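# Remove both clips from the cell, leads kept plugged

## Task

Remove both clips from the cell and set them down away from it, keeping the strips unbent and leaving the leads connected.

## Robot and tools

Robot: two six-joint arms, left_arm and right_arm, each with a two-finger gripper. Bases in the scene frame: left_arm at (+0.036, +0.531, 0) m, right_arm at (-0.060, -0.544, 0) m, each yawed very slightly. Scene frame: origin at table-top height midway between the arms, +z up, +x out over the table, left_arm on the +y side (not the image left). Gripper frame: fingers point along its +z, open and close along its y. end_effector_position is the spot between the pads when shut; fingertips stick out about 33 mm past it at gaps up to 40 mm, only 9 mm when wide open. left_arm's fingers can fold: grip with the outer quarter of the pads; deeper grips wrap round the part and may hold narrow parts loosely, and pressing the tips onto a surface folds them quietly and spoils the next grip. right_arm's fingers are rigid.

execute_actions(actions, cameras): actions is a list of actions; each action is a table of up to 15 rows, one row per 1/30 s step, and a short table repeats its last row to fill 15 steps. Every row has 18 numbers in [-1, 1], one list covering both arms: left dx, dy, dz, rx, ry, rz, position, force_limit, speed, then the same nine for right. dx to rz are offsets, not poses: measured along scene axes from that arm's Hand target at the start of the action, with 1.0 = 0.6 m or 180 degrees; rx, ry, rz form one rotation vector about the Hand target's position. All rows of an action count from the same start, but the next action starts from the new Hand target, so sending an offset again moves further. Six zeros keep an arm where it is commanded. The three gripper numbers are always commands (0 is a value, not 'unchanged'), so resend the previous values to leave a gripper alone. Images come back only with an empty actions list or when cameras names them.

Gripper numbers: position +1 = 140 mm open, pads touch near -0.8, -1 closes until blocked. force_limit: about 14 N at -1, 40 N at 0, 58 N at +1 for a slow close; speed: about 30 mm/s at -1, 140 at 0, 250 at +1, and faster closing squeezes harder (roughly 64 N at 0, 116 N at +1). Both start at +1. A grip is confirmed when object_status reads 2 (0 moving, 1 blocked opening, 2 blocked closing, 3 reached target or pads met). To grip harder, raise force_limit and nudge position, e.g. -1 to -0.98. position_measured is in counts: 3 open, 139 about 60 mm, 200 about 20 mm, 230 pads meeting.

move(target, speed, blend, stop_force, zero, blocking, cameras): target is one 18-number row laid out as above, or a list of up to 15 such rows; every row is an offset from the Hand targets at the move's start, not from the previous row. speed: path top speed in m/s, 0.002 to 2, default 0.25 (turns up to twice that in rad/s), one value or one per target. blend: corner rounding in m for lists, 0 = stop at each. stop_force: 10 to 80 N, shared by both arms, ends an arm's path when it feels that much push against its travel; use it only slowly, not while the gripper rotates, and leave it off when backing away from contact. zero (default true) re-zeros the force reading first. blocking=false returns after 0.5 s while the move continues (not allowed with stop_force). A move lasts at most 10 s, does not avoid obstacles, and its result adds a 'move:' line: done, off_target, moving, held or fault, plus limits such as paced or held. Keep paths away from an arm's own base.

wait(seconds 0 to 10) lets time pass. stop brakes a running move. zoom_image(camera, region=[x0, y0, x1, y1] in pixels, at most 504 by 504) enlarges the latest picture from cam_left_wrist or cam_right_wrist (both 672x504). clear_fault(arm) clears a torque or force fault on left_arm or right_arm. finished_scene(scene) ends scene 1 or 2 and cannot be undone; call it only once the clips rest off the cell by themselves.

Results: for each arm, end_effector_position (m), end_effector_quat_wxyz and velocities in the scene frame; Hand target (the last commanded pose after clipping, the base for next offsets); Tool commands; joint positions, torques and external joint torques; Flange force in the gripper's own axes (includes held weight, has error); a Wrist depth block of 7x7 distances per wrist camera, '-' for none; MOTOR HOT or OVER-TEMPERATURE FAULT lines; fault reports. Each control step the commanded pose is limited to 70 mm and 16 degrees from the measured one, so a gripper may settle short; send the remaining gap as an offset.

Avoid: dropping or flinging the clips, letting anything leave the table, bending the strips, pulling the leads out, hard hits on fixed things, commanding targets past firm contact (arms are stiff and fault), any press or grip between the two arms, outside force of 144 N or joint torque over limits (40 N m at the wrist joints), and heavy leverage or twist on a gripper. A fault stops that arm until clear_fault; release a grip first if it pins the arm.

Each tool is called after ">>>" as a command line: name --argument value for each argument, lists and objects as JSON in quotes; but a table of rows of numbers goes row by row, as --pt "numbers of a row", without its own name.

## Session

>>> execute_actions --actions '[]'

Scene clock: 0.00 s.
left_arm: end_effector_position=(+0.9553, -0.4166, +0.2524) position_measured=3 object_status=3 end_effector_quat_wxyz=(+0.000, +0.797, -0.412, +0.440) | right_arm: end_effector_position=(+0.2167, -0.4101, +0.3966) position_measured=3 object_status=3 end_effector_quat_wxyz=(-0.520, +0.804, +0.208, +0.199)
Joint positions: left_arm=[-0.967 0.983 0.661 0.537 0.708 1.347] | right_arm=[-0.715 -0.37 2.322 0.938 1.937 0.324]
Joint velocities: within noise
Joint torques (N m): no reading
External joint torques (N m): no reading
Flange force (N): no reading
Wrist depth (mm): cam_left_wrist=[909 998 1316 1153 - - - / 953 1094 1205 - - - - / - 1123 - 546 476 440 - / 1141 - 568 560 - 391 - / - 123 - - - - 119 / - 99 - 393 380 - 103 / - 458 413 - - - 275] | cam_right_wrist=[- - 1016 - 814 637 - / 2375 - 1021 1040 656 575 478 / 2820 138 1090 956 - - 122 / - 127 2326 - - - 117 / - - 3698 - 312 300 - / 233 239 257 270 259 270 401 / - 219 231 244 236 250 264]
Hand target: left_arm +0.9553, -0.4166, +0.2524; +0.000, +0.797, -0.412, +0.440 | right_arm +0.2167, -0.4101, +0.3966; -0.520, +0.804, +0.208, +0.199
Tool commands: left_gripper/position=+1.0 left_gripper/force_limit=+1.0 left_gripper/speed=+1.0 right_gripper/position=+1.0 right_gripper/force_limit=+1.0 right_gripper/speed=+1.0

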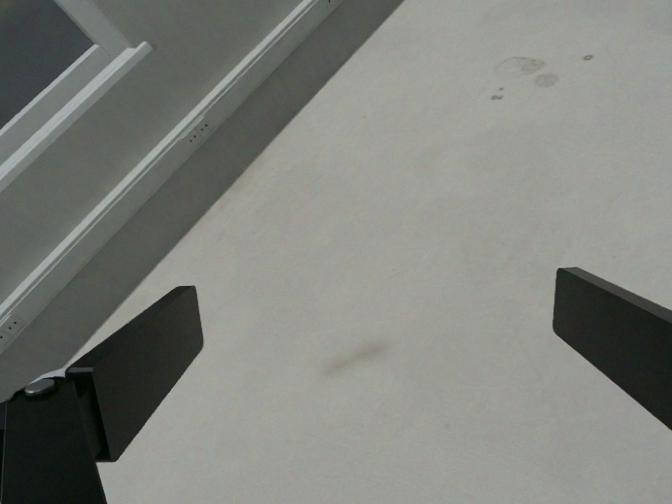

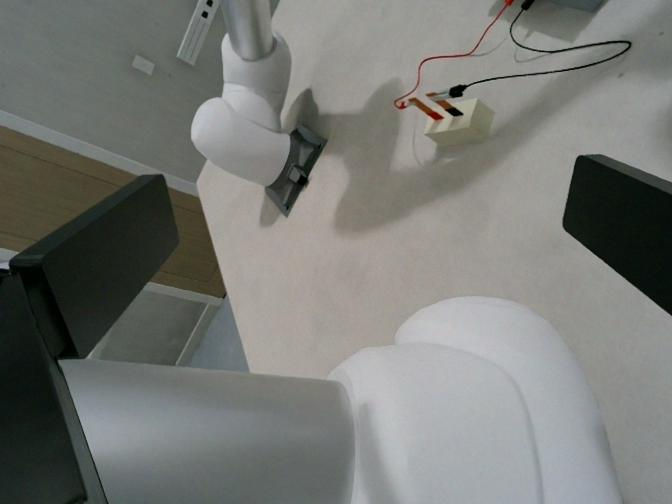

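>>> zoom_image --camera "cam_right_wrist" --region '[380, 0, 660, 160]'

Scaled by 1.800 from the camera's 672x504 image, which has a finer 960x720 frame.

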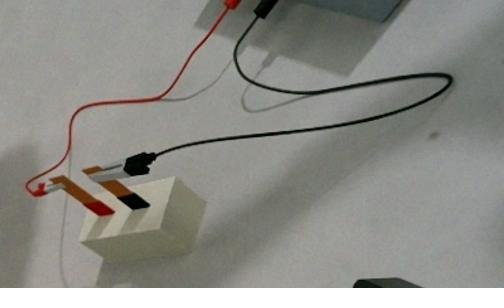

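>>> move --target '[-0.5, 1.4, 0.3, 0.1337, 0.2586, 0, 1, 1, 1, 0,0,0,0,0,0,1,1,1]' --speed 0.4

>>> execute_actions --actions '[]'

every number of target must lie in its column's range; nothing of the call was run
Scene clock: 3.80 s.
left_arm: end_effector_position=(+0.9553, -0.4166, +0.2524) position_measured=3 object_status=3 end_effector_quat_wxyz=(+0.000, +0.797, -0.412, +0.440) | right_arm: end_effector_position=(+0.2167, -0.4101, +0.3966) position_measured=3 object_status=3 end_effector_quat_wxyz=(-0.520, +0.804, +0.208, +0.199)
Joint positions: left_arm=[-0.967 0.983 0.661 0.537 0.708 1.347] | right_arm=[-0.715 -0.37 2.322 0.938 1.937 0.324]
Joint torques (N m): left_arm=[-1.39 -129.68 -45.92 4.43 -1.92 0.14] | right_arm=[-1.95 -0.08 -37.45 4.64 0.79 -0.06]
External joint torques (N m): left_arm=[1.2 -1.32 1.66 0.17 0.25 -0.16] | right_arm=[2.04 -1.43 -0.9 -0.4 0.66 0.02]
Flange force (N): left_arm=[-9.7 -0.9 -7.1] | right_arm=[3.3 -3.4 3.1]
Hand target: left_arm +0.9553, -0.4166, +0.2524; +0.000, +0.797, -0.412, +0.440 | right_arm +0.2167, -0.4101, +0.3966; -0.520, +0.804, +0.208, +0.199
Tool commands: left_gripper/position=+1.0 left_gripper/force_limit=+1.0 left_gripper/speed=+1.0 right_gripper/position=+1.0 right_gripper/force_limit=+1.0 right_gripper/speed=+1.0

not run: a call was refused earlier in this reply.

>>> move --target '[-0.3, 0.9, 0.25, 0.1337, 0.2586, 0, 1, 1, 1, 0,0,0,0,0,0,1,1,1]' --speed 0.4

>>> move --target '[-0.3, 0.6, 0.0, 0, 0, 0, 1, 1, 1, 0.338,0.683,-0.295,-0.3546,0.1357,-0.142,1,1,1]' --speed 0.3 --cameras '["all"]'

Scene clock: 6.20 s.
left_arm: end_effector_position=(+0.7752, +0.1232, +0.4023) position_measured=3 object_status=3 end_effector_quat_wxyz=(+0.000, +0.888, -0.460, -0.001) | right_arm: end_effector_position=(+0.2167, -0.4101, +0.3966) position_measured=3 object_status=3 end_effector_quat_wxyz=(-0.520, +0.804, +0.208, +0.199)
Joint positions: left_arm=[-0.601 0.479 1.034 0 1.631 1.981] | right_arm=[-0.715 -0.37 2.322 0.938 1.937 0.324]
Joint torques (N m): left_arm=[-0.8 -90.13 -43.6 4.15 -0.24 0.08] | right_arm=[-1.85 -0.19 -37.46 4.64 0.77 -0.05]
External joint torques (N m): left_arm=[0.78 -0.37 1.36 0.16 0.2 -0.08] | right_arm=[1.89 -1.21 -0.84 -0.41 0.68 0.01]
Flange force (N): left_arm=[-4.3 1.2 2.4] | right_arm=[3.0 -3.0 2.6]
Wrist depth (mm): cam_left_wrist=[- - 492 499 518 - 501 / - - - - - - - / - 543 - - 535 - 511 / - - 569 542 - - - / 609 123 581 599 - 574 119 / - 113 - 625 - - 103 / - - - 635 - - -] | cam_right_wrist=[- 2686 1049 - - 600 498 / 3133 - 1085 - 858 570 - / 2892 137 1194 - 686 556 136 / - 128 1327 - - - 117 / - 3581 3889 839 316 301 - / - - 263 270 258 270 - / - 219 231 243 234 250 -]
Hand target: left_arm +0.7753, +0.1234, +0.4024; +0.000, +0.888, -0.460, -0.001 | right_arm +0.2167, -0.4101, +0.3966; -0.520, +0.804, +0.208, +0.199
Off the commanded pose: left_arm 0.000 m, 0 deg | right_arm 0.000 m, 0 deg.
move: done

Scene clock: 8.80 s.
left_arm: end_effector_position=(+0.5953, +0.4834, +0.4024) position_measured=3 object_status=3 end_effector_quat_wxyz=(+0.000, +0.888, -0.460, -0.001) | right_arm: end_effector_position=(+0.4195, -0.0003, +0.2197) position_measured=3 object_status=3 end_effector_quat_wxyz=(+0.000, +1.000, +0.000, +0.000)
Joint positions: left_arm=[-0.203 0.005 1.633 0.002 1.506 2.379] | right_arm=[0.819 0.325 1.589 -0.001 1.228 2.372]
Joint torques (N m): left_arm=[-0.85 -43.44 -43.97 3.91 -0.19 0.11] | right_arm=[-1.7 -71.43 -38.26 4.37 -0.67 -0.01]
External joint torques (N m): left_arm=[0.98 0.33 1.75 0.39 0.16 -0.11] | right_arm=[1.82 -0.38 -0.78 -0.4 0.64 0.01]
Flange force (N): left_arm=[-2.6 0.7 2.7] | right_arm=[-0.9 -2.8 -2.2]
Wrist depth (mm): cam_left_wrist=[- - - - - 493 - / - 550 551 - - 506 - / - - - - - - 536 / - 606 551 566 - - - / - 123 583 - 586 585 119 / - 100 - - - 586 108 / - - 648 - - - 526] | cam_right_wrist=[- - 316 313 - - - / 336 - 334 324 - - - / - 350 - - - 352 117 / - 112 - 343 394 394 112 / - 435 - 425 422 432 - / - 475 - - 499 - - / - - - - - 527 542]
Hand target: left_arm +0.5953, +0.4834, +0.4024; +0.000, +0.888, -0.460, -0.001 | right_arm +0.4195, -0.0003, +0.2196; +0.000, +1.000, +0.000, +0.000
Off the commanded pose: left_arm 0.000 m, 0 deg | right_arm 0.000 m, 0 deg.
move: done
camera_calibration:
cam_left_wrist: T_world_to_cam=[[-0.849926, -0.526602, -0.0177846, 0.780134], [-0.514599, 0.822356, 0.242731, -0.167822], [-0.113198, 0.215456, -0.96993, 0.50045], [0, 0, 0, 1]] pos_world=[0.633345, 0.441005, 0.540012]
cam_right_wrist: T_world_to_cam=[[-0.0488785, -0.998799, -0.00352577, 0.0329249], [-0.89871, 0.0424396, 0.436484, 0.266145], [-0.43581, 0.0245033, -0.899705, 0.515855], [0, 0, 0, 1]] pos_world=[0.465612, 0.00895008, 0.348065]

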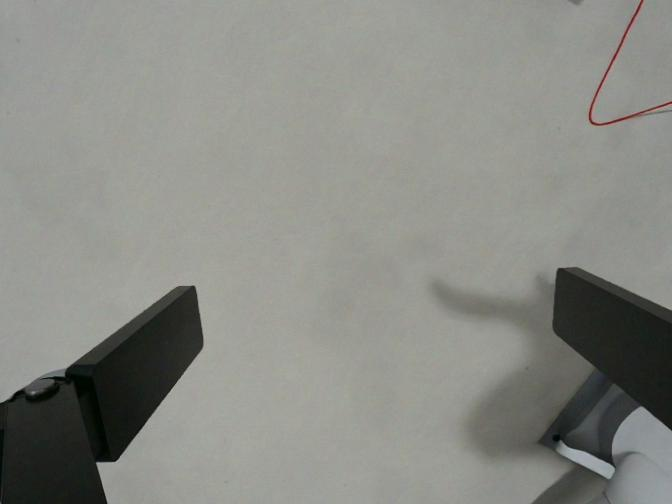

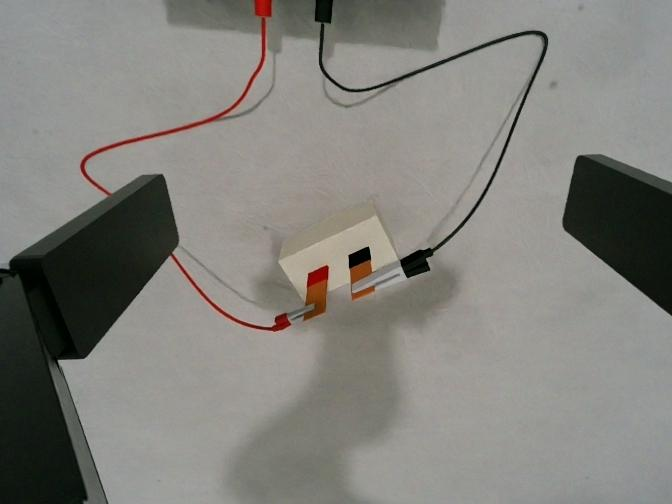

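>>> zoom_image --camera "cam_right_wrist" --region '[230, 180, 470, 350]'

Scaled by 2.100 from the camera's 672x504 image, which has a finer 960x720 frame.

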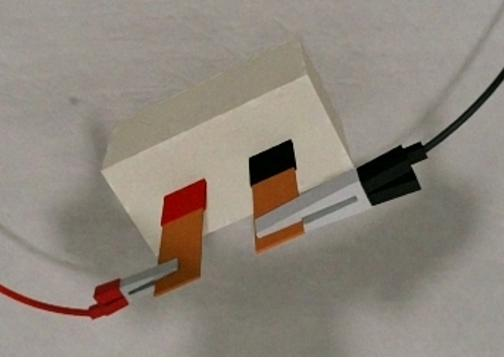

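>>> move --pt "0 0 0 0 0 0 1 1 1 -0.416 0 0.05 0 -0.439 0 1 1 1" --pt "0 0 0 0 0 0 1 1 1 -0.416 0 -0.133 0 -0.439 0 1 1 1" --blend '[0.03,0]' --speed 0.3 --cameras '["cam_right_wrist"]'

>>> zoom_image --camera "cam_right_wrist" --region '[180, 120, 500, 360]'

Scene clock: 14.03 s.
left_arm: end_effector_position=(+0.5953, +0.4834, +0.4024) position_measured=3 object_status=3 end_effector_quat_wxyz=(+0.000, +0.888, -0.460, -0.001) | right_arm: end_effector_position=(+0.1699, -0.0004, +0.1398) position_measured=3 object_status=3 end_effector_quat_wxyz=(+0.000, +0.771, +0.000, +0.636)
Joint positions: left_arm=[-0.203 0.005 1.633 0.002 1.506 2.379] | right_arm=[1.703 0.493 2.169 -1.382 1.454 4.232]
Joint torques (N m): left_arm=[-0.99 -43.9 -43.74 4.16 -0.24 0.15] | right_arm=[-1.89 -64.94 -13.04 -0.71 1.64 -0.04]
External joint torques (N m): left_arm=[0.97 1.59 1.71 0.12 0.2 -0.15] | right_arm=[1.89 1.46 -2.13 -0.13 0.7 0.04]
Flange force (N): left_arm=[-1.2 -0.9 2.7] | right_arm=[-2.9 -5.0 -4.3]
Wrist depth (mm): cam_left_wrist=[- - - - - 488 - / - - 512 - - - 518 / - - 527 549 534 - - / - - 554 560 554 - - / 593 123 588 - - - 119 / - 100 - 608 - 596 108 / - 658 650 660 - 666 521] | cam_right_wrist=[1194 1319 1069 - - - - / 881 688 502 467 544 - 584 / 508 277 - 288 456 436 136 / - 112 328 - - 323 117 / - - 302 - - 288 - / - - - 234 230 232 234 / - - - - - 205 -]
Hand target: left_arm +0.5953, +0.4834, +0.4024; +0.000, +0.888, -0.460, -0.001 | right_arm +0.1699, -0.0003, +0.1398; +0.000, +0.771, +0.000, +0.636
Off the commanded pose: left_arm 0.000 m, 0 deg | right_arm 0.000 m, 0 deg.
move: done
camera_calibration:
cam_right_wrist: T_world_to_cam=[[-0.00585302, -0.998799, -0.0486539, 0.0193383], [-0.599709, 0.04244, -0.799092, 0.198554], [0.800196, 0.0245011, -0.599237, 0.083194], [0, 0, 0, 1]] pos_world=[0.0526166, 0.00885008, 0.209457]
Images, in order (width x height): cam_right_wrist 672x504.

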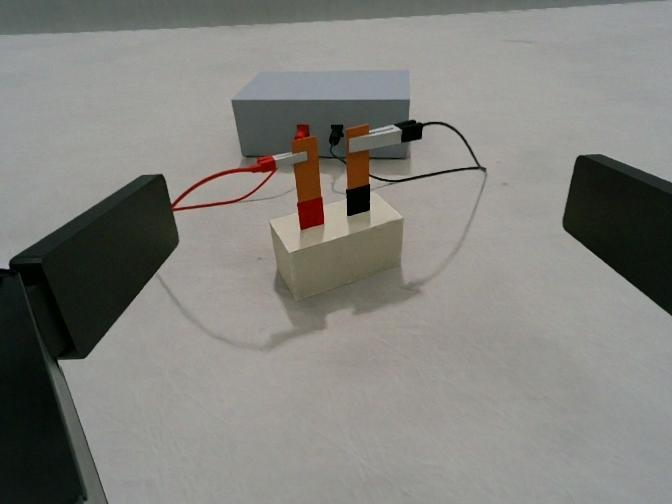

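Scaled by 1.575 from the camera's 672x504 image, which has a finer 960x720 frame.

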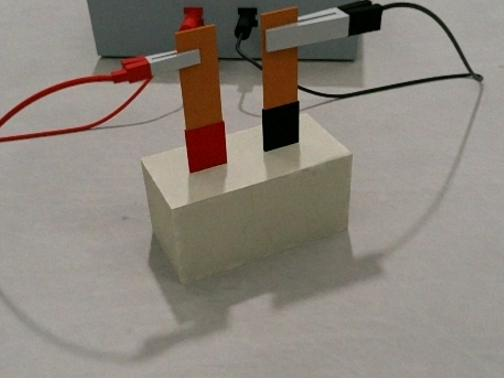

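>>> move --pt "0 0 0 0 0 0 1 1 1 0.05 0 0.2 0 0.2 0 1 1 1" --pt "0 0 0 0 0 0 1 1 1 0.2575 -0.065 0.042 0 0.2956 0 1 1 1" --blend '[0.02,0]' --speed 0.3 --cameras '["cam_right_wrist"]'

>>> zoom_image --camera "cam_right_wrist" --region '[180, 120, 500, 360]'

Scene clock: 19.27 s.
left_arm: end_effector_position=(+0.5953, +0.4834, +0.4024) position_measured=3 object_status=3 end_effector_quat_wxyz=(+0.000, +0.888, -0.460, -0.001) | right_arm: end_effector_position=(+0.3244, -0.0392, +0.1650) position_measured=3 object_status=3 end_effector_quat_wxyz=(+0.000, +0.975, +0.000, +0.224)
Joint positions: left_arm=[-0.203 0.005 1.633 0.002 1.506 2.379] | right_arm=[1.085 0.142 2 -0.535 0.845 2.966]
Joint torques (N m): left_arm=[-0.9 -43.72 -43.59 4.14 -0.23 0.16] | right_arm=[-1.89 -48.75 -33.38 2.52 -0.49 -0.08]
External joint torques (N m): left_arm=[1.01 1.2 1.52 0.15 0.19 -0.16] | right_arm=[2.02 -0.09 -0.98 -0.32 0.27 0.08]
Flange force (N): left_arm=[-1.4 -0.7 2.3] | right_arm=[-2.1 -3.4 -2.3]
Wrist depth (mm): cam_left_wrist=[- - 523 - 538 - - / - - - 510 530 - 511 / 551 - - - - - - / - 566 559 - - 550 - / - 122 - - - 581 119 / - 100 - - 611 - 108 / - 662 - 599 650 - 522] | cam_right_wrist=[- - 301 302 300 - - / 309 305 - - 301 - - / - 129 305 - 305 300 116 / - 119 257 299 - 304 117 / - 307 309 - 305 - - / - 309 302 - - - - / - 311 - - - - -]
Hand target: left_arm +0.5953, +0.4834, +0.4024; +0.000, +0.888, -0.460, -0.001 | right_arm +0.3244, -0.0393, +0.1650; +0.000, +0.975, +0.000, +0.224
Off the commanded pose: left_arm 0.000 m, 0 deg | right_arm 0.000 m, 0 deg.
move: done
camera_calibration:
cam_right_wrist: T_world_to_cam=[[-0.0423656, -0.998803, -0.0244563, -0.0095301], [-0.999102, 0.0423384, 0.00162979, 0.310436], [-0.000592398, 0.0245033, -0.9997, 0.301513], [0, 0, 0, 1]] pos_world=[0.309932, -0.0300501, 0.300684]
Images, in order (width x height): cam_right_wrist 672x504.

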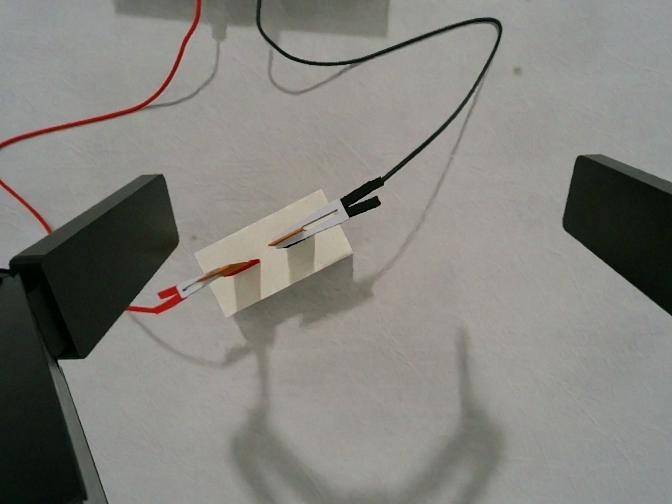

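Scaled by 1.575 from the camera's 672x504 image, which has a finer 960x720 frame.

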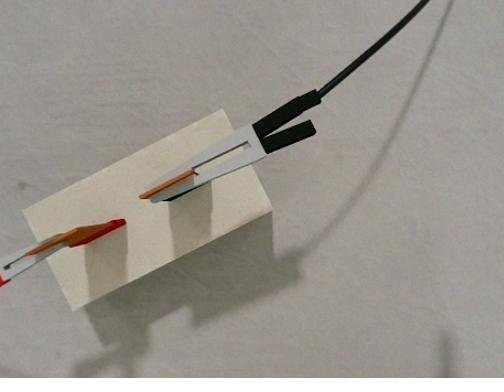

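>>> move --target '[0,0,0,0,0,0,1,1,1,0.0218,-0.0145,0.0583,0.0827,0.1275,-0.36,-0.3,-1,-0.5]' --speed 0.25 --cameras '["cam_right_wrist"]'

>>> zoom_image --camera "cam_right_wrist" --region '[180, 120, 500, 360]'

Scene clock: 25.10 s.
left_arm: end_effector_position=(+0.5953, +0.4834, +0.4024) position_measured=3 object_status=3 end_effector_quat_wxyz=(+0.000, +0.888, -0.460, -0.001) | right_arm: end_effector_position=(+0.3375, -0.0480, +0.2000) position_measured=167 object_status=3 end_effector_quat_wxyz=(+0.000, +0.839, -0.544, +0.000)
Joint positions: left_arm=[-0.203 0.005 1.633 0.002 1.506 2.379] | right_arm=[0.859 0.202 1.788 0.001 1.152 3.563]
Joint torques (N m): left_arm=[-0.73 -43.31 -43.59 4.16 -0.19 0.06] | right_arm=[-1.68 -58.6 -36.97 4.24 -0.62 -0.02]
External joint torques (N m): left_arm=[0.8 0.51 1.41 0.14 0.16 -0.06] | right_arm=[1.88 0.25 -0.8 -0.38 0.64 0.02]
Flange force (N): left_arm=[-1.9 0.2 2.1] | right_arm=[-3.7 -0.7 -1.9]
Wrist depth (mm): cam_left_wrist=[- - 505 - 485 489 - / - 598 - - - 518 535 / - - 543 - 532 - - / - - - - 549 - 538 / - 123 606 - - 569 119 / - 100 - - - - 108 / - - - - - - 622] | cam_right_wrist=[235 280 - - 293 295 296 / 256 313 307 311 314 - 310 / 291 - 340 239 160 - 341 / - 83 - 245 120 90 - / - 73 - - - - - / - - - - - - - / - - - 501 - - -]
Hand target: left_arm +0.5953, +0.4834, +0.4024; +0.000, +0.888, -0.460, -0.001 | right_arm +0.3375, -0.0480, +0.2000; +0.000, +0.839, -0.544, +0.000
Off the commanded pose: left_arm 0.000 m, 0 deg | right_arm 0.000 m, 0 deg.
move: done
camera_calibration:
cam_right_wrist: T_world_to_cam=[[-0.932181, -0.361978, -0.00315118, 0.309779], [-0.32674, 0.837624, 0.437752, 0.0478732], [-0.155817, 0.409094, -0.89909, 0.387447], [0, 0, 0, 1]] pos_world=[0.364783, -0.0864685, 0.328369]
Images, in order (width x height): cam_right_wrist 672x504.

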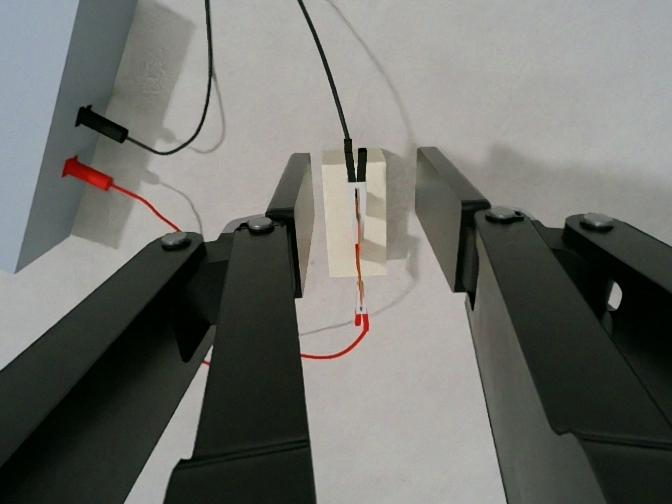

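Scaled by 1.575 from the camera's 672x504 image, which has a finer 960x720 frame.

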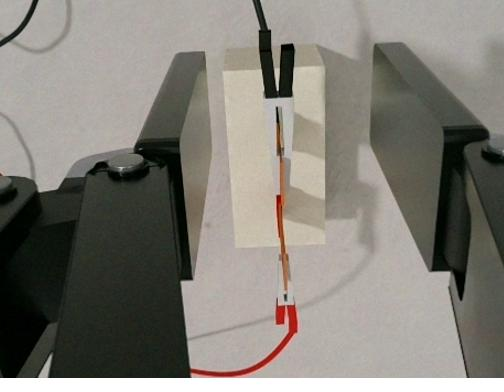

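>>> move --target '[0,0,0,0,0,0,1,1,1,0,0,-0.1167,0,0,0,-0.3,-1,-0.5]' --speed 0.15 --cameras '["cam_right_wrist"]'

>>> zoom_image --camera "cam_right_wrist" --region '[240, 100, 480, 280]'

Scene clock: 26.70 s.
left_arm: end_effector_position=(+0.5953, +0.4834, +0.4024) position_measured=3 object_status=3 end_effector_quat_wxyz=(+0.000, +0.888, -0.460, -0.001) | right_arm: end_effector_position=(+0.3375, -0.0480, +0.1300) position_measured=167 object_status=3 end_effector_quat_wxyz=(+0.000, +0.839, -0.545, +0.000)
Joint positions: left_arm=[-0.203 0.005 1.633 0.002 1.506 2.379] | right_arm=[0.859 0.256 1.86 0.001 1.026 3.563]
Joint torques (N m): left_arm=[-1.05 -43.6 -43.52 4.11 -0.2 0.1] | right_arm=[-1.83 -60.9 -34.41 3.92 -0.62 -0.03]
External joint torques (N m): left_arm=[1.15 0.66 1.33 0.19 0.17 -0.1] | right_arm=[1.9 -0.4 -0.98 -0.31 0.63 0.03]
Flange force (N): left_arm=[-2.0 -0.5 2.0] | right_arm=[-3.5 -0.2 -2.4]
Wrist depth (mm): cam_left_wrist=[494 - - 482 - - - / - 519 - - - 488 - / - - - - 544 - - / - - 566 563 - - - / - 123 577 - 566 - 119 / - 100 - - - 625 108 / - - 650 - 635 640 521] | cam_right_wrist=[214 - 232 234 - 230 230 / - - - - 245 248 251 / - 266 - 152 136 262 283 / - 88 - 168 121 90 - / - 73 - 325 - - - / - - - - - - - / - - - - - - -]
Hand target: left_arm +0.5953, +0.4834, +0.4024; +0.000, +0.888, -0.460, -0.001 | right_arm +0.3375, -0.0480, +0.1300; +0.000, +0.839, -0.544, +0.000
Off the commanded pose: left_arm 0.000 m, 0 deg | right_arm 0.000 m, 0 deg.
move: done
camera_calibration:
cam_right_wrist: T_world_to_cam=[[-0.932232, -0.361847, -0.00322539, 0.309608], [-0.326644, 0.837637, 0.437798, 0.0784701], [-0.155714, 0.409183, -0.899068, 0.324475], [0, 0, 0, 1]] pos_world=[0.364784, -0.0864684, 0.258369]
Images, in order (width x height): cam_right_wrist 672x504.

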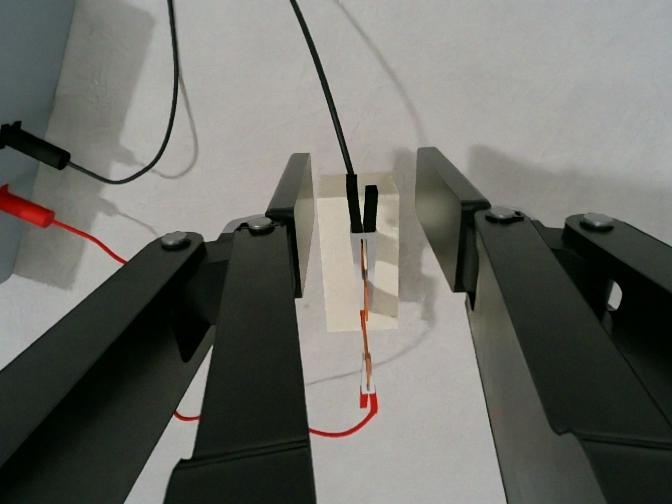

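Scaled by 2.100 from the camera's 672x504 image, which has a finer 960x720 frame.

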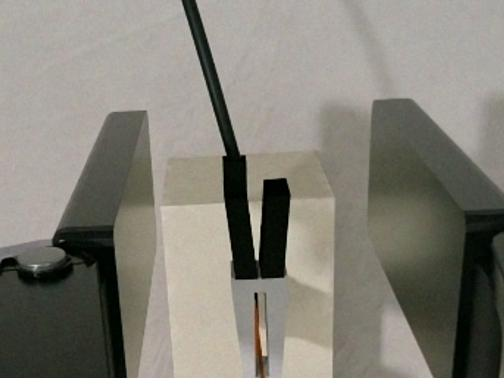

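>>> move --target '[0,0,0,0,0,0,1,1,1,-0.0034,0.0076,-0.0167,0,0,0,-0.3,-1,-0.5]' --speed 0.1

>>> move --target '[0,0,0,0,0,0,1,1,1,0,0,0,0,0,0,-1,-1,-1]' --cameras '["cam_right_wrist"]'

>>> zoom_image --camera "cam_right_wrist" --region '[240, 100, 480, 280]'

Scene clock: 29.50 s.
left_arm: end_effector_position=(+0.5953, +0.4834, +0.4024) position_measured=3 object_status=3 end_effector_quat_wxyz=(+0.000, +0.888, -0.460, -0.001) | right_arm: end_effector_position=(+0.3355, -0.0434, +0.1200) position_measured=167 object_status=3 end_effector_quat_wxyz=(+0.000, +0.839, -0.544, +0.000)
Joint positions: left_arm=[-0.203 0.005 1.633 0.002 1.506 2.379] | right_arm=[0.866 0.268 1.865 0.001 1.009 3.57]
Joint torques (N m): left_arm=[-0.77 -43.91 -43.68 4.1 -0.2 0.13] | right_arm=[-1.77 -62.52 -34.02 3.95 -0.65 -0.02]
External joint torques (N m): left_arm=[0.86 1.37 1.61 0.19 0.17 -0.14] | right_arm=[1.85 0.59 -0.82 -0.4 0.67 0.02]
Flange force (N): left_arm=[-1.2 -0.6 2.6] | right_arm=[-3.9 -1.2 -1.4]
Wrist depth (mm): cam_left_wrist=[491 505 504 493 491 483 - / - - 538 519 499 511 - / - - - - 549 - 531 / - 566 - 577 556 - - / - 127 - 580 585 - 119 / - 100 - 606 - - 108 / - - - 648 - - 566] | cam_right_wrist=[220 219 - 215 222 221 220 / - - 239 - - 237 238 / - 257 - 150 136 - 254 / 274 83 - 157 120 90 - / - 73 - 316 - - - / - - - 337 - - - / - - - - - - -]
Hand target: left_arm +0.5953, +0.4834, +0.4024; +0.000, +0.888, -0.460, -0.001 | right_arm +0.3355, -0.0434, +0.1199; +0.000, +0.839, -0.544, +0.000
Off the commanded pose: left_arm 0.000 m, 0 deg | right_arm 0.000 m, 0 deg.
move: done

Scene clock: 30.77 s.
left_arm: end_effector_position=(+0.5953, +0.4834, +0.4024) position_measured=3 object_status=3 end_effector_quat_wxyz=(+0.000, +0.888, -0.460, -0.001) | right_arm: end_effector_position=(+0.3355, -0.0434, +0.1199) position_measured=214 object_status=0 end_effector_quat_wxyz=(+0.000, +0.839, -0.544, +0.000)
Joint positions: left_arm=[-0.203 0.005 1.633 0.002 1.506 2.379] | right_arm=[0.866 0.268 1.865 0.001 1.009 3.57]
Joint torques (N m): left_arm=[-0.83 -43.87 -43.55 4.18 -0.19 0.09] | right_arm=[-1.85 -62.51 -33.92 3.95 -0.65 -0.03]
External joint torques (N m): left_arm=[0.99 0.82 1.33 0.12 0.15 -0.09] | right_arm=[1.91 0.45 -1.01 -0.39 0.67 0.03]
Flange force (N): left_arm=[-1.7 -0.5 2.1] | right_arm=[-4.1 -1.3 -1.7]
Wrist depth (mm): cam_left_wrist=[- - 501 493 491 - - / 547 - - - 510 488 - / 547 - - - 547 - - / - - - 562 - - 569 / - 122 - - - - 119 / - 112 624 618 - - 108 / - - - 608 - 635 517] | cam_right_wrist=[224 - - 222 222 221 218 / - 241 - - - - - / 259 - 258 139 - 255 - / - - 91 97 81 89 274 / - - - - - - - / - - - - - - - / - - - - - - -]
Hand target: left_arm +0.5953, +0.4834, +0.4024; +0.000, +0.888, -0.460, -0.001 | right_arm +0.3355, -0.0434, +0.1199; +0.000, +0.839, -0.544, +0.000
Off the commanded pose: left_arm 0.000 m, 0 deg | right_arm 0.000 m, 0 deg.
move: done
camera_calibration:
cam_right_wrist: T_world_to_cam=[[-0.932181, -0.361978, -0.00315118, 0.309327], [-0.32674, 0.837624, 0.437752, 0.0784306], [-0.155817, 0.409094, -0.89909, 0.313236], [0, 0, 0, 1]] pos_world=[0.362783, -0.0818685, 0.248269]
Images, in order (width x height): cam_right_wrist 672x504.

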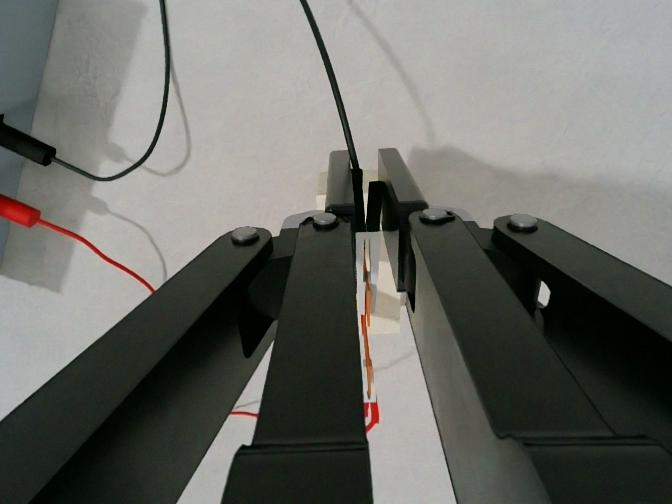

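Scaled by 2.100 from the camera's 672x504 image, which has a finer 960x720 frame.

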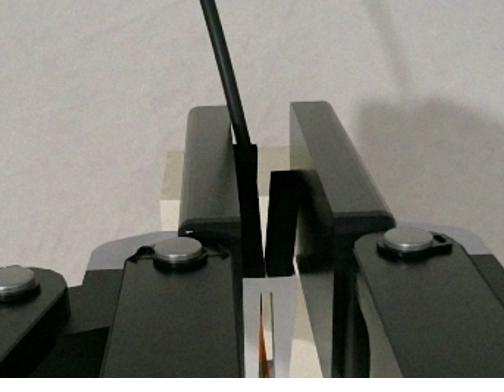

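>>> wait --seconds 1 --cameras '["cam_right_wrist"]'

>>> zoom_image --camera "cam_right_wrist" --region '[280, 120, 440, 240]'

>>> zoom_image --camera "cam_right_wrist" --region '[320, 210, 420, 350]'

Scene clock: 32.17 s.
left_arm: end_effector_position=(+0.5953, +0.4834, +0.4024) position_measured=3 object_status=3 end_effector_quat_wxyz=(+0.000, +0.888, -0.460, -0.001) | right_arm: end_effector_position=(+0.3355, -0.0434, +0.1199) position_measured=214 object_status=2 end_effector_quat_wxyz=(+0.000, +0.839, -0.544, +0.000)
Joint positions: left_arm=[-0.203 0.005 1.633 0.002 1.506 2.379] | right_arm=[0.866 0.268 1.865 0.001 1.009 3.57]
Joint torques (N m): left_arm=[-0.76 -43.3 -43.69 4.19 -0.22 0.12] | right_arm=[-1.58 -62.44 -34.08 3.95 -0.66 -0.03]
External joint torques (N m): left_arm=[0.81 0.59 1.55 0.1 0.18 -0.12] | right_arm=[1.67 0.54 -0.82 -0.39 0.68 0.03]
Flange force (N): left_arm=[-1.9 0.3 2.4] | right_arm=[-3.7 -1.3 -1.5]
Wrist depth (mm): cam_left_wrist=[- - 497 - 498 - - / 583 513 - 517 511 - 534 / 554 - - 566 534 563 531 / - - - - - 569 554 / - 123 - 611 553 585 119 / - 100 - - 627 615 108 / - - - 668 638 642 559] | cam_right_wrist=[- - - - - - 221 / - 243 237 - 234 - 235 / - 252 256 139 121 - 259 / - - 91 97 81 89 - / - - - - - - - / - - - - - - - / - - - - - - -]
Hand target: left_arm +0.5953, +0.4834, +0.4024; +0.000, +0.888, -0.460, -0.001 | right_arm +0.3355, -0.0434, +0.1199; +0.000, +0.839, -0.544, +0.000
Tool commands: left_gripper/position=+1.0 left_gripper/force_limit=+1.0 left_gripper/speed=+1.0 right_gripper/position=-1.0 right_gripper/force_limit=-1.0 right_gripper/speed=-1.0
Off the commanded pose: left_arm 0.000 m, 0 deg | right_arm 0.000 m, 0 deg.
wait: 1.00 s; at rest from the start
camera_calibration:
cam_right_wrist: T_world_to_cam=[[-0.932181, -0.361978, -0.00315118, 0.309327], [-0.32674, 0.837624, 0.437752, 0.0784306], [-0.155817, 0.409094, -0.89909, 0.313236], [0, 0, 0, 1]] pos_world=[0.362783, -0.0818685, 0.248269]
Images, in order (width x height): cam_right_wrist 672x504.

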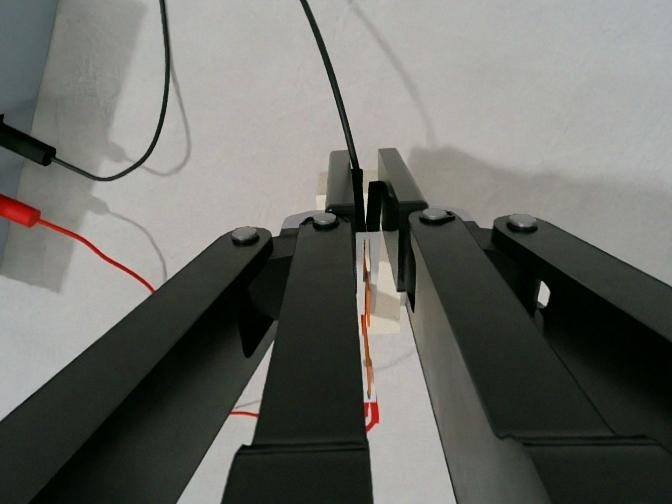

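Scaled by 3.150 from the camera's 672x504 image, which has a finer 960x720 frame.

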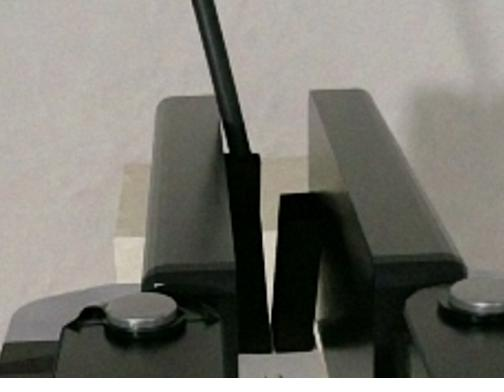

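Scaled by 3.600 from the camera's 672x504 image, which has a finer 960x720 frame.

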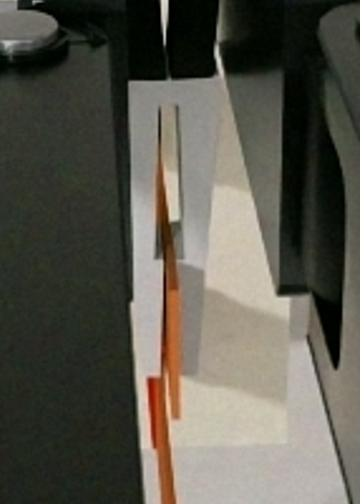

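>>> move --target '[0,0,0,0,0,0,1,1,1,0,0,0,0,0,0,-0.98,0,-1]'

>>> wait --seconds 0.5 --cameras '["cam_right_wrist"]'

>>> zoom_image --camera "cam_right_wrist" --region '[280, 120, 440, 240]'

>>> zoom_image --camera "cam_right_wrist" --region '[320, 210, 420, 350]'

Scene clock: 33.17 s.
left_arm: end_effector_position=(+0.5953, +0.4834, +0.4024) position_measured=3 object_status=3 end_effector_quat_wxyz=(+0.000, +0.888, -0.460, -0.001) | right_arm: end_effector_position=(+0.3355, -0.0434, +0.1199) position_measured=220 object_status=2 end_effector_quat_wxyz=(+0.000, +0.839, -0.544, +0.000)
Joint positions: left_arm=[-0.203 0.005 1.633 0.002 1.506 2.379] | right_arm=[0.866 0.268 1.865 0.001 1.009 3.57]
Joint torques (N m): left_arm=[-0.66 -43.7 -43.75 4.16 -0.18 0.14] | right_arm=[-1.7 -62.21 -34 3.95 -0.62 0.01]
External joint torques (N m): left_arm=[0.69 0.88 1.58 0.13 0.15 -0.14] | right_arm=[1.75 -0.06 -1.17 -0.37 0.63 -0.01]
Flange force (N): left_arm=[-1.4 0.2 2.5] | right_arm=[-3.6 -1.0 -2.2]
Wrist depth (mm): cam_left_wrist=[- 500 - 495 - - - / - - - 513 512 - - / - - - 528 517 - 518 / - - 557 539 - - - / - 123 585 - - 581 119 / - 100 599 - 601 - 108 / - - - - - - 565] | cam_right_wrist=[225 - 222 218 224 221 - / 231 - - - 239 235 236 / - 260 - 150 154 - - / 276 277 87 99 81 85 - / - - - - - - - / - - - - - - - / - - - - - - -]
Hand target: left_arm +0.5953, +0.4834, +0.4024; +0.000, +0.888, -0.460, -0.001 | right_arm +0.3355, -0.0434, +0.1199; +0.000, +0.839, -0.544, +0.000
Off the commanded pose: left_arm 0.000 m, 0 deg | right_arm 0.000 m, 0 deg.
move: done

Scene clock: 33.67 s.
left_arm: end_effector_position=(+0.5953, +0.4834, +0.4024) position_measured=3 object_status=3 end_effector_quat_wxyz=(+0.000, +0.888, -0.460, -0.001) | right_arm: end_effector_position=(+0.3355, -0.0434, +0.1199) position_measured=220 object_status=2 end_effector_quat_wxyz=(+0.000, +0.839, -0.544, +0.000)
Joint positions: left_arm=[-0.203 0.005 1.633 0.002 1.506 2.379] | right_arm=[0.866 0.268 1.865 0.001 1.009 3.57]
Joint torques (N m): left_arm=[-0.92 -43.03 -43.8 4.13 -0.17 0.08] | right_arm=[-1.82 -62.14 -33.89 3.95 -0.65 -0.01]
External joint torques (N m): left_arm=[0.86 0.6 1.73 0.15 0.14 -0.08] | right_arm=[1.99 0.11 -1.11 -0.38 0.66 0.01]
Flange force (N): left_arm=[-2.2 0.4 2.7] | right_arm=[-4.1 -1.0 -2.1]
Wrist depth (mm): cam_left_wrist=[- 517 - - 446 494 - / - 512 - - - - - / - 539 554 - - - - / - 596 577 585 - - - / - 127 572 - 572 - 119 / - 100 - - 609 618 108 / - - - - - - 525] | cam_right_wrist=[227 225 - 222 216 228 - / 236 238 238 235 - 237 - / - 259 256 140 - - - / 281 276 91 99 81 85 - / - - - - - - - / - - - - - - - / - - - - - - -]
Hand target: left_arm +0.5953, +0.4834, +0.4024; +0.000, +0.888, -0.460, -0.001 | right_arm +0.3355, -0.0434, +0.1199; +0.000, +0.839, -0.544, +0.000
Tool commands: left_gripper/position=+1.0 left_gripper/force_limit=+1.0 left_gripper/speed=+1.0 right_gripper/position=-0.98 right_gripper/force_limit=+0.0 right_gripper/speed=-1.0
Off the commanded pose: left_arm 0.000 m, 0 deg | right_arm 0.000 m, 0 deg.
wait: 0.50 s; at rest by 0.17 s
camera_calibration:
cam_right_wrist: T_world_to_cam=[[-0.932181, -0.361978, -0.00315118, 0.309327], [-0.32674, 0.837624, 0.437752, 0.0784306], [-0.155817, 0.409094, -0.89909, 0.313236], [0, 0, 0, 1]] pos_world=[0.362783, -0.0818685, 0.248269]
Images, in order (width x height): cam_right_wrist 672x504.

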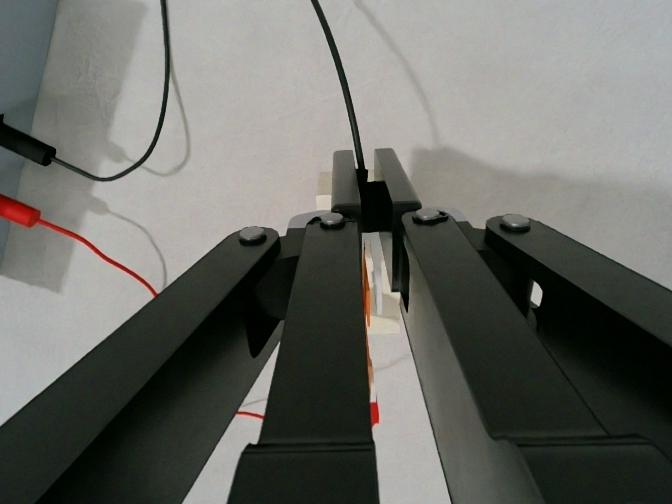

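Scaled by 3.150 from the camera's 672x504 image, which has a finer 960x720 frame.

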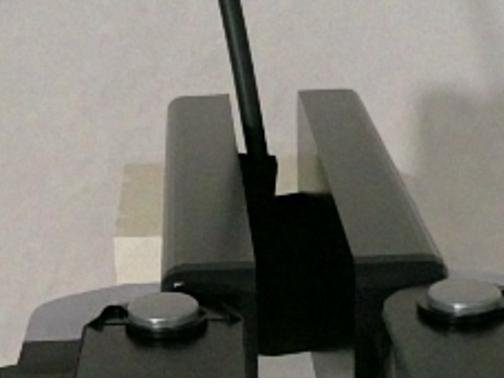

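Scaled by 3.600 from the camera's 672x504 image, which has a finer 960x720 frame.

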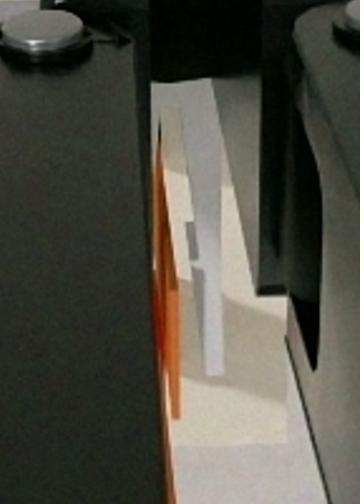

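>>> move --target '[0,0,0,0,0,0,1,1,1,0.0203,-0.0457,0,0,0,0,-0.98,0,-1]' --speed 0.06 --cameras '["cam_right_wrist"]'

>>> zoom_image --camera "cam_right_wrist" --region '[290, 150, 440, 330]'

Scene clock: 35.67 s.
left_arm: end_effector_position=(+0.5953, +0.4834, +0.4024) position_measured=3 object_status=3 end_effector_quat_wxyz=(+0.000, +0.888, -0.460, -0.001) | right_arm: end_effector_position=(+0.3477, -0.0709, +0.1199) position_measured=220 object_status=2 end_effector_quat_wxyz=(+0.000, +0.839, -0.544, +0.000)
Joint positions: left_arm=[-0.203 0.005 1.633 0.002 1.506 2.379] | right_arm=[0.823 0.249 1.89 0.001 1.002 3.526]
Joint torques (N m): left_arm=[-0.72 -43.29 -43.83 4.15 -0.25 0.1] | right_arm=[-2.13 -60.34 -33.82 3.9 -0.65 -0.08]
External joint torques (N m): left_arm=[0.82 0.38 1.63 0.15 0.22 -0.1] | right_arm=[2.13 0.02 -1.22 -0.33 0.66 0.08]
Flange force (N): left_arm=[-2.2 0.7 2.4] | right_arm=[-4.4 -1.1 -2.3]
Wrist depth (mm): cam_left_wrist=[- - 504 479 500 511 - / - - 523 - 501 518 - / - - - - 534 550 - / - 572 569 609 571 - 542 / - 123 586 - - - 119 / - 100 - 613 - 594 107 / - 652 - 640 - 664 557] | cam_right_wrist=[217 220 - - 222 222 - / 224 - - 237 232 238 242 / 255 263 - 150 - - 252 / 277 - 91 99 81 90 275 / - - - - - - - / - - - - - - - / - - - - - - -]
Hand target: left_arm +0.5953, +0.4834, +0.4024; +0.000, +0.888, -0.460, -0.001 | right_arm +0.3477, -0.0709, +0.1199; +0.000, +0.839, -0.544, +0.000
Off the commanded pose: left_arm 0.000 m, 0 deg | right_arm 0.000 m, 0 deg.
move: done
camera_calibration:
cam_right_wrist: T_world_to_cam=[[-0.932181, -0.361978, -0.00315118, 0.310782], [-0.32674, 0.837624, 0.437752, 0.105368], [-0.155817, 0.409094, -0.89909, 0.326346], [0, 0, 0, 1]] pos_world=[0.374983, -0.109269, 0.248269]
Images, in order (width x height): cam_right_wrist 672x504.

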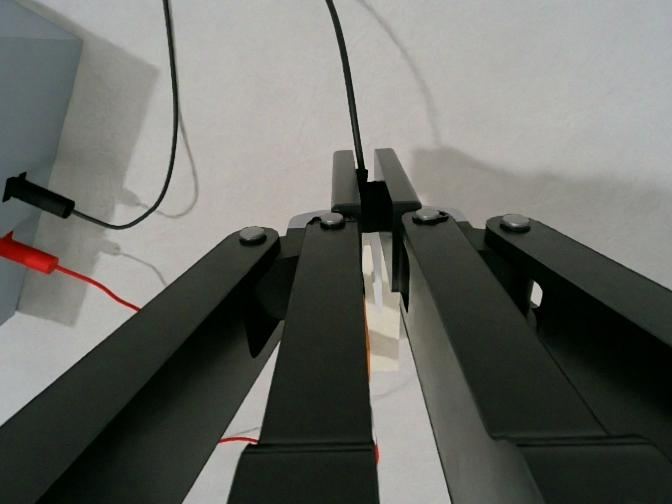

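Scaled by 2.800 from the camera's 672x504 image, which has a finer 960x720 frame.

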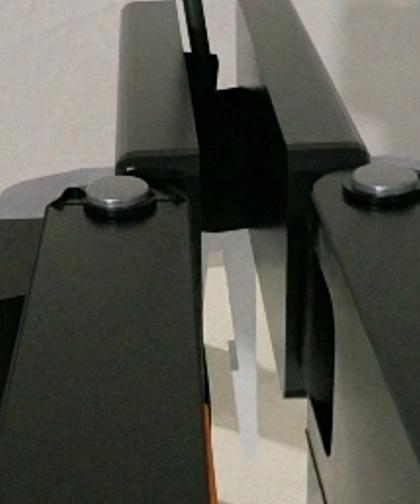

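>>> move --pt "0 0 0 0 0 0 1 1 1 0.061 -0.137 0.02 0 0 0 -0.98 0 -1" --pt "0 0 0 0 0 0 1 1 1 0.061 -0.137 -0.1 0 0 0 -0.98 0 -1" --speed 0.12 --blend '[0.02,0]' --cameras '["cam_right_wrist"]'

Scene clock: 38.87 s.
left_arm: end_effector_position=(+0.5953, +0.4834, +0.4024) position_measured=3 object_status=3 end_effector_quat_wxyz=(+0.000, +0.888, -0.460, -0.001) | right_arm: end_effector_position=(+0.3843, -0.1531, +0.0600) position_measured=220 object_status=2 end_effector_quat_wxyz=(+0.000, +0.839, -0.544, +0.000)
Joint positions: left_arm=[-0.203 0.005 1.633 0.002 1.506 2.379] | right_arm=[0.682 0.264 2.003 0.001 0.875 3.385]
Joint torques (N m): left_arm=[-1.23 -43.26 -43.66 4.12 -0.17 0.13] | right_arm=[-1.53 -58.3 -30.68 3.59 -0.65 -0.03]
External joint torques (N m): left_arm=[1.26 0.64 1.54 0.18 0.14 -0.13] | right_arm=[1.62 -0.16 -1.02 -0.36 0.67 0.03]
Flange force (N): left_arm=[-2.4 -0.3 2.4] | right_arm=[-3.3 -1.3 -2.2]
Wrist depth (mm): cam_left_wrist=[- 490 486 481 486 - - / 527 528 - 516 - - - / 538 571 - - - - - / - - - - 571 575 - / - 123 - - - - 119 / - 111 - - - - 107 / - - - - - 633 534] | cam_right_wrist=[- 168 - 171 - 168 - / - - - - 184 - - / - 193 - 150 - 194 - / 206 - 91 99 81 85 - / - - - - - - - / - - - - - - - / - - - - - - -]
Hand target: left_arm +0.5953, +0.4834, +0.4024; +0.000, +0.888, -0.460, -0.001 | right_arm +0.3843, -0.1531, +0.0599; +0.000, +0.839, -0.544, +0.000
Off the commanded pose: left_arm 0.000 m, 0 deg | right_arm 0.000 m, 0 deg.
move: done
camera_calibration:
cam_right_wrist: T_world_to_cam=[[-0.932184, -0.36197, -0.00325085, 0.314978], [-0.326778, 0.837625, 0.437722, 0.212422], [-0.155719, 0.4091, -0.899104, 0.311785], [0, 0, 0, 1]] pos_world=[0.411583, -0.191469, 0.188369]
Images, in order (width x height): cam_right_wrist 672x504.

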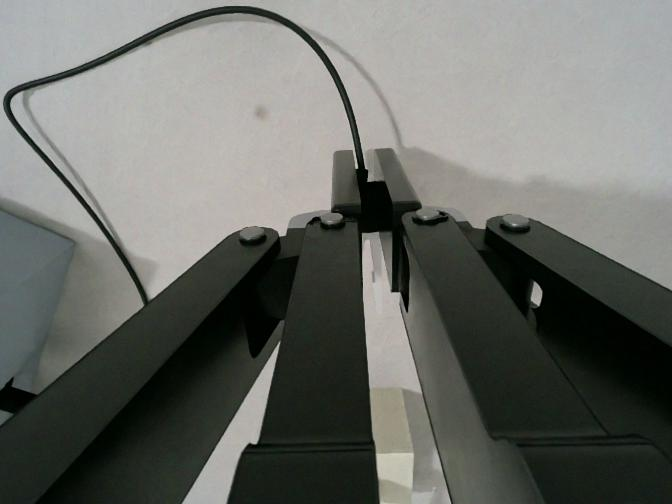

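>>> move --target '[0,0,0,0,0,0,1,1,1,0,0,-0.0367,0,0,0,-0.98,0,-1]' --speed 0.05 --cameras '["cam_right_wrist"]'

>>> zoom_image --camera "cam_right_wrist" --region '[290, 120, 440, 330]'

Scene clock: 40.23 s.
left_arm: end_effector_position=(+0.5953, +0.4834, +0.4024) position_measured=3 object_status=3 end_effector_quat_wxyz=(+0.000, +0.888, -0.460, -0.001) | right_arm: end_effector_position=(+0.3843, -0.1531, +0.0379) position_measured=220 object_status=2 end_effector_quat_wxyz=(+0.000, +0.839, -0.544, +0.000)
Joint positions: left_arm=[-0.203 0.005 1.633 0.002 1.506 2.379] | right_arm=[0.682 0.29 2.019 0.001 0.833 3.385]
Joint torques (N m): left_arm=[-1.55 -43.57 -43.83 4.13 -0.18 0.15] | right_arm=[-1.85 -59.76 -29.25 3.48 -0.72 -0.05]
External joint torques (N m): left_arm=[1.64 0.97 1.73 0.16 0.15 -0.15] | right_arm=[1.97 -0.07 -1.3 -0.37 0.74 0.05]
Flange force (N): left_arm=[-2.7 -0.9 2.7] | right_arm=[-4.2 -1.9 -2.4]
Wrist depth (mm): cam_left_wrist=[501 - - 492 495 - - / 525 - - 525 - 508 502 / - 553 - - 539 532 501 / 568 - - - 527 551 542 / - 123 588 - - - 119 / - 111 625 - 611 - 108 / - - 683 650 644 - 511] | cam_right_wrist=[147 - - - 147 - 149 / - - 161 - 162 162 157 / - - - 140 166 - - / 188 - 90 99 81 85 - / - - - - - - - / - - - - - - - / - - - - - - -]
Hand target: left_arm +0.5953, +0.4834, +0.4024; +0.000, +0.888, -0.460, -0.001 | right_arm +0.3843, -0.1531, +0.0379; +0.000, +0.839, -0.544, +0.000
Off the commanded pose: left_arm 0.000 m, 0 deg | right_arm 0.000 m, 0 deg.
move: done
camera_calibration:
cam_right_wrist: T_world_to_cam=[[-0.932196, -0.361939, -0.00323459, 0.314915], [-0.326744, 0.837638, 0.437723, 0.22204], [-0.15572, 0.4091, -0.899104, 0.292005], [0, 0, 0, 1]] pos_world=[0.411583, -0.191469, 0.166369]
Images, in order (width x height): cam_right_wrist 672x504.

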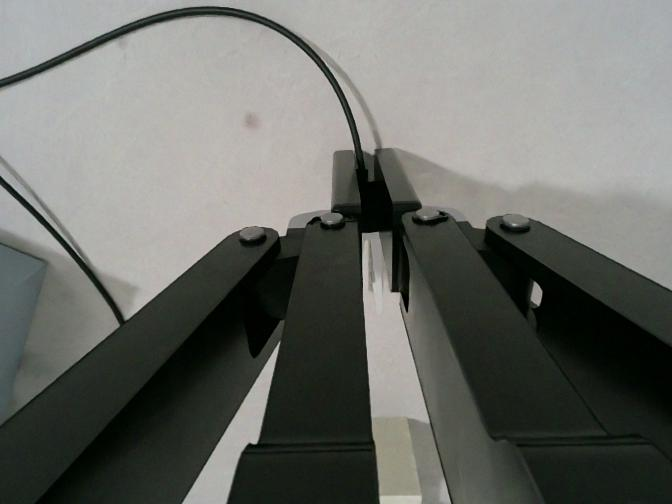

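Scaled by 2.400 from the camera's 672x504 image, which has a finer 960x720 frame.

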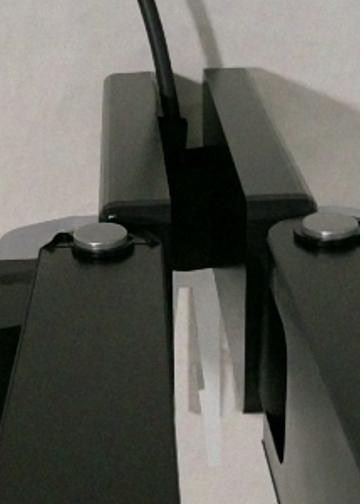

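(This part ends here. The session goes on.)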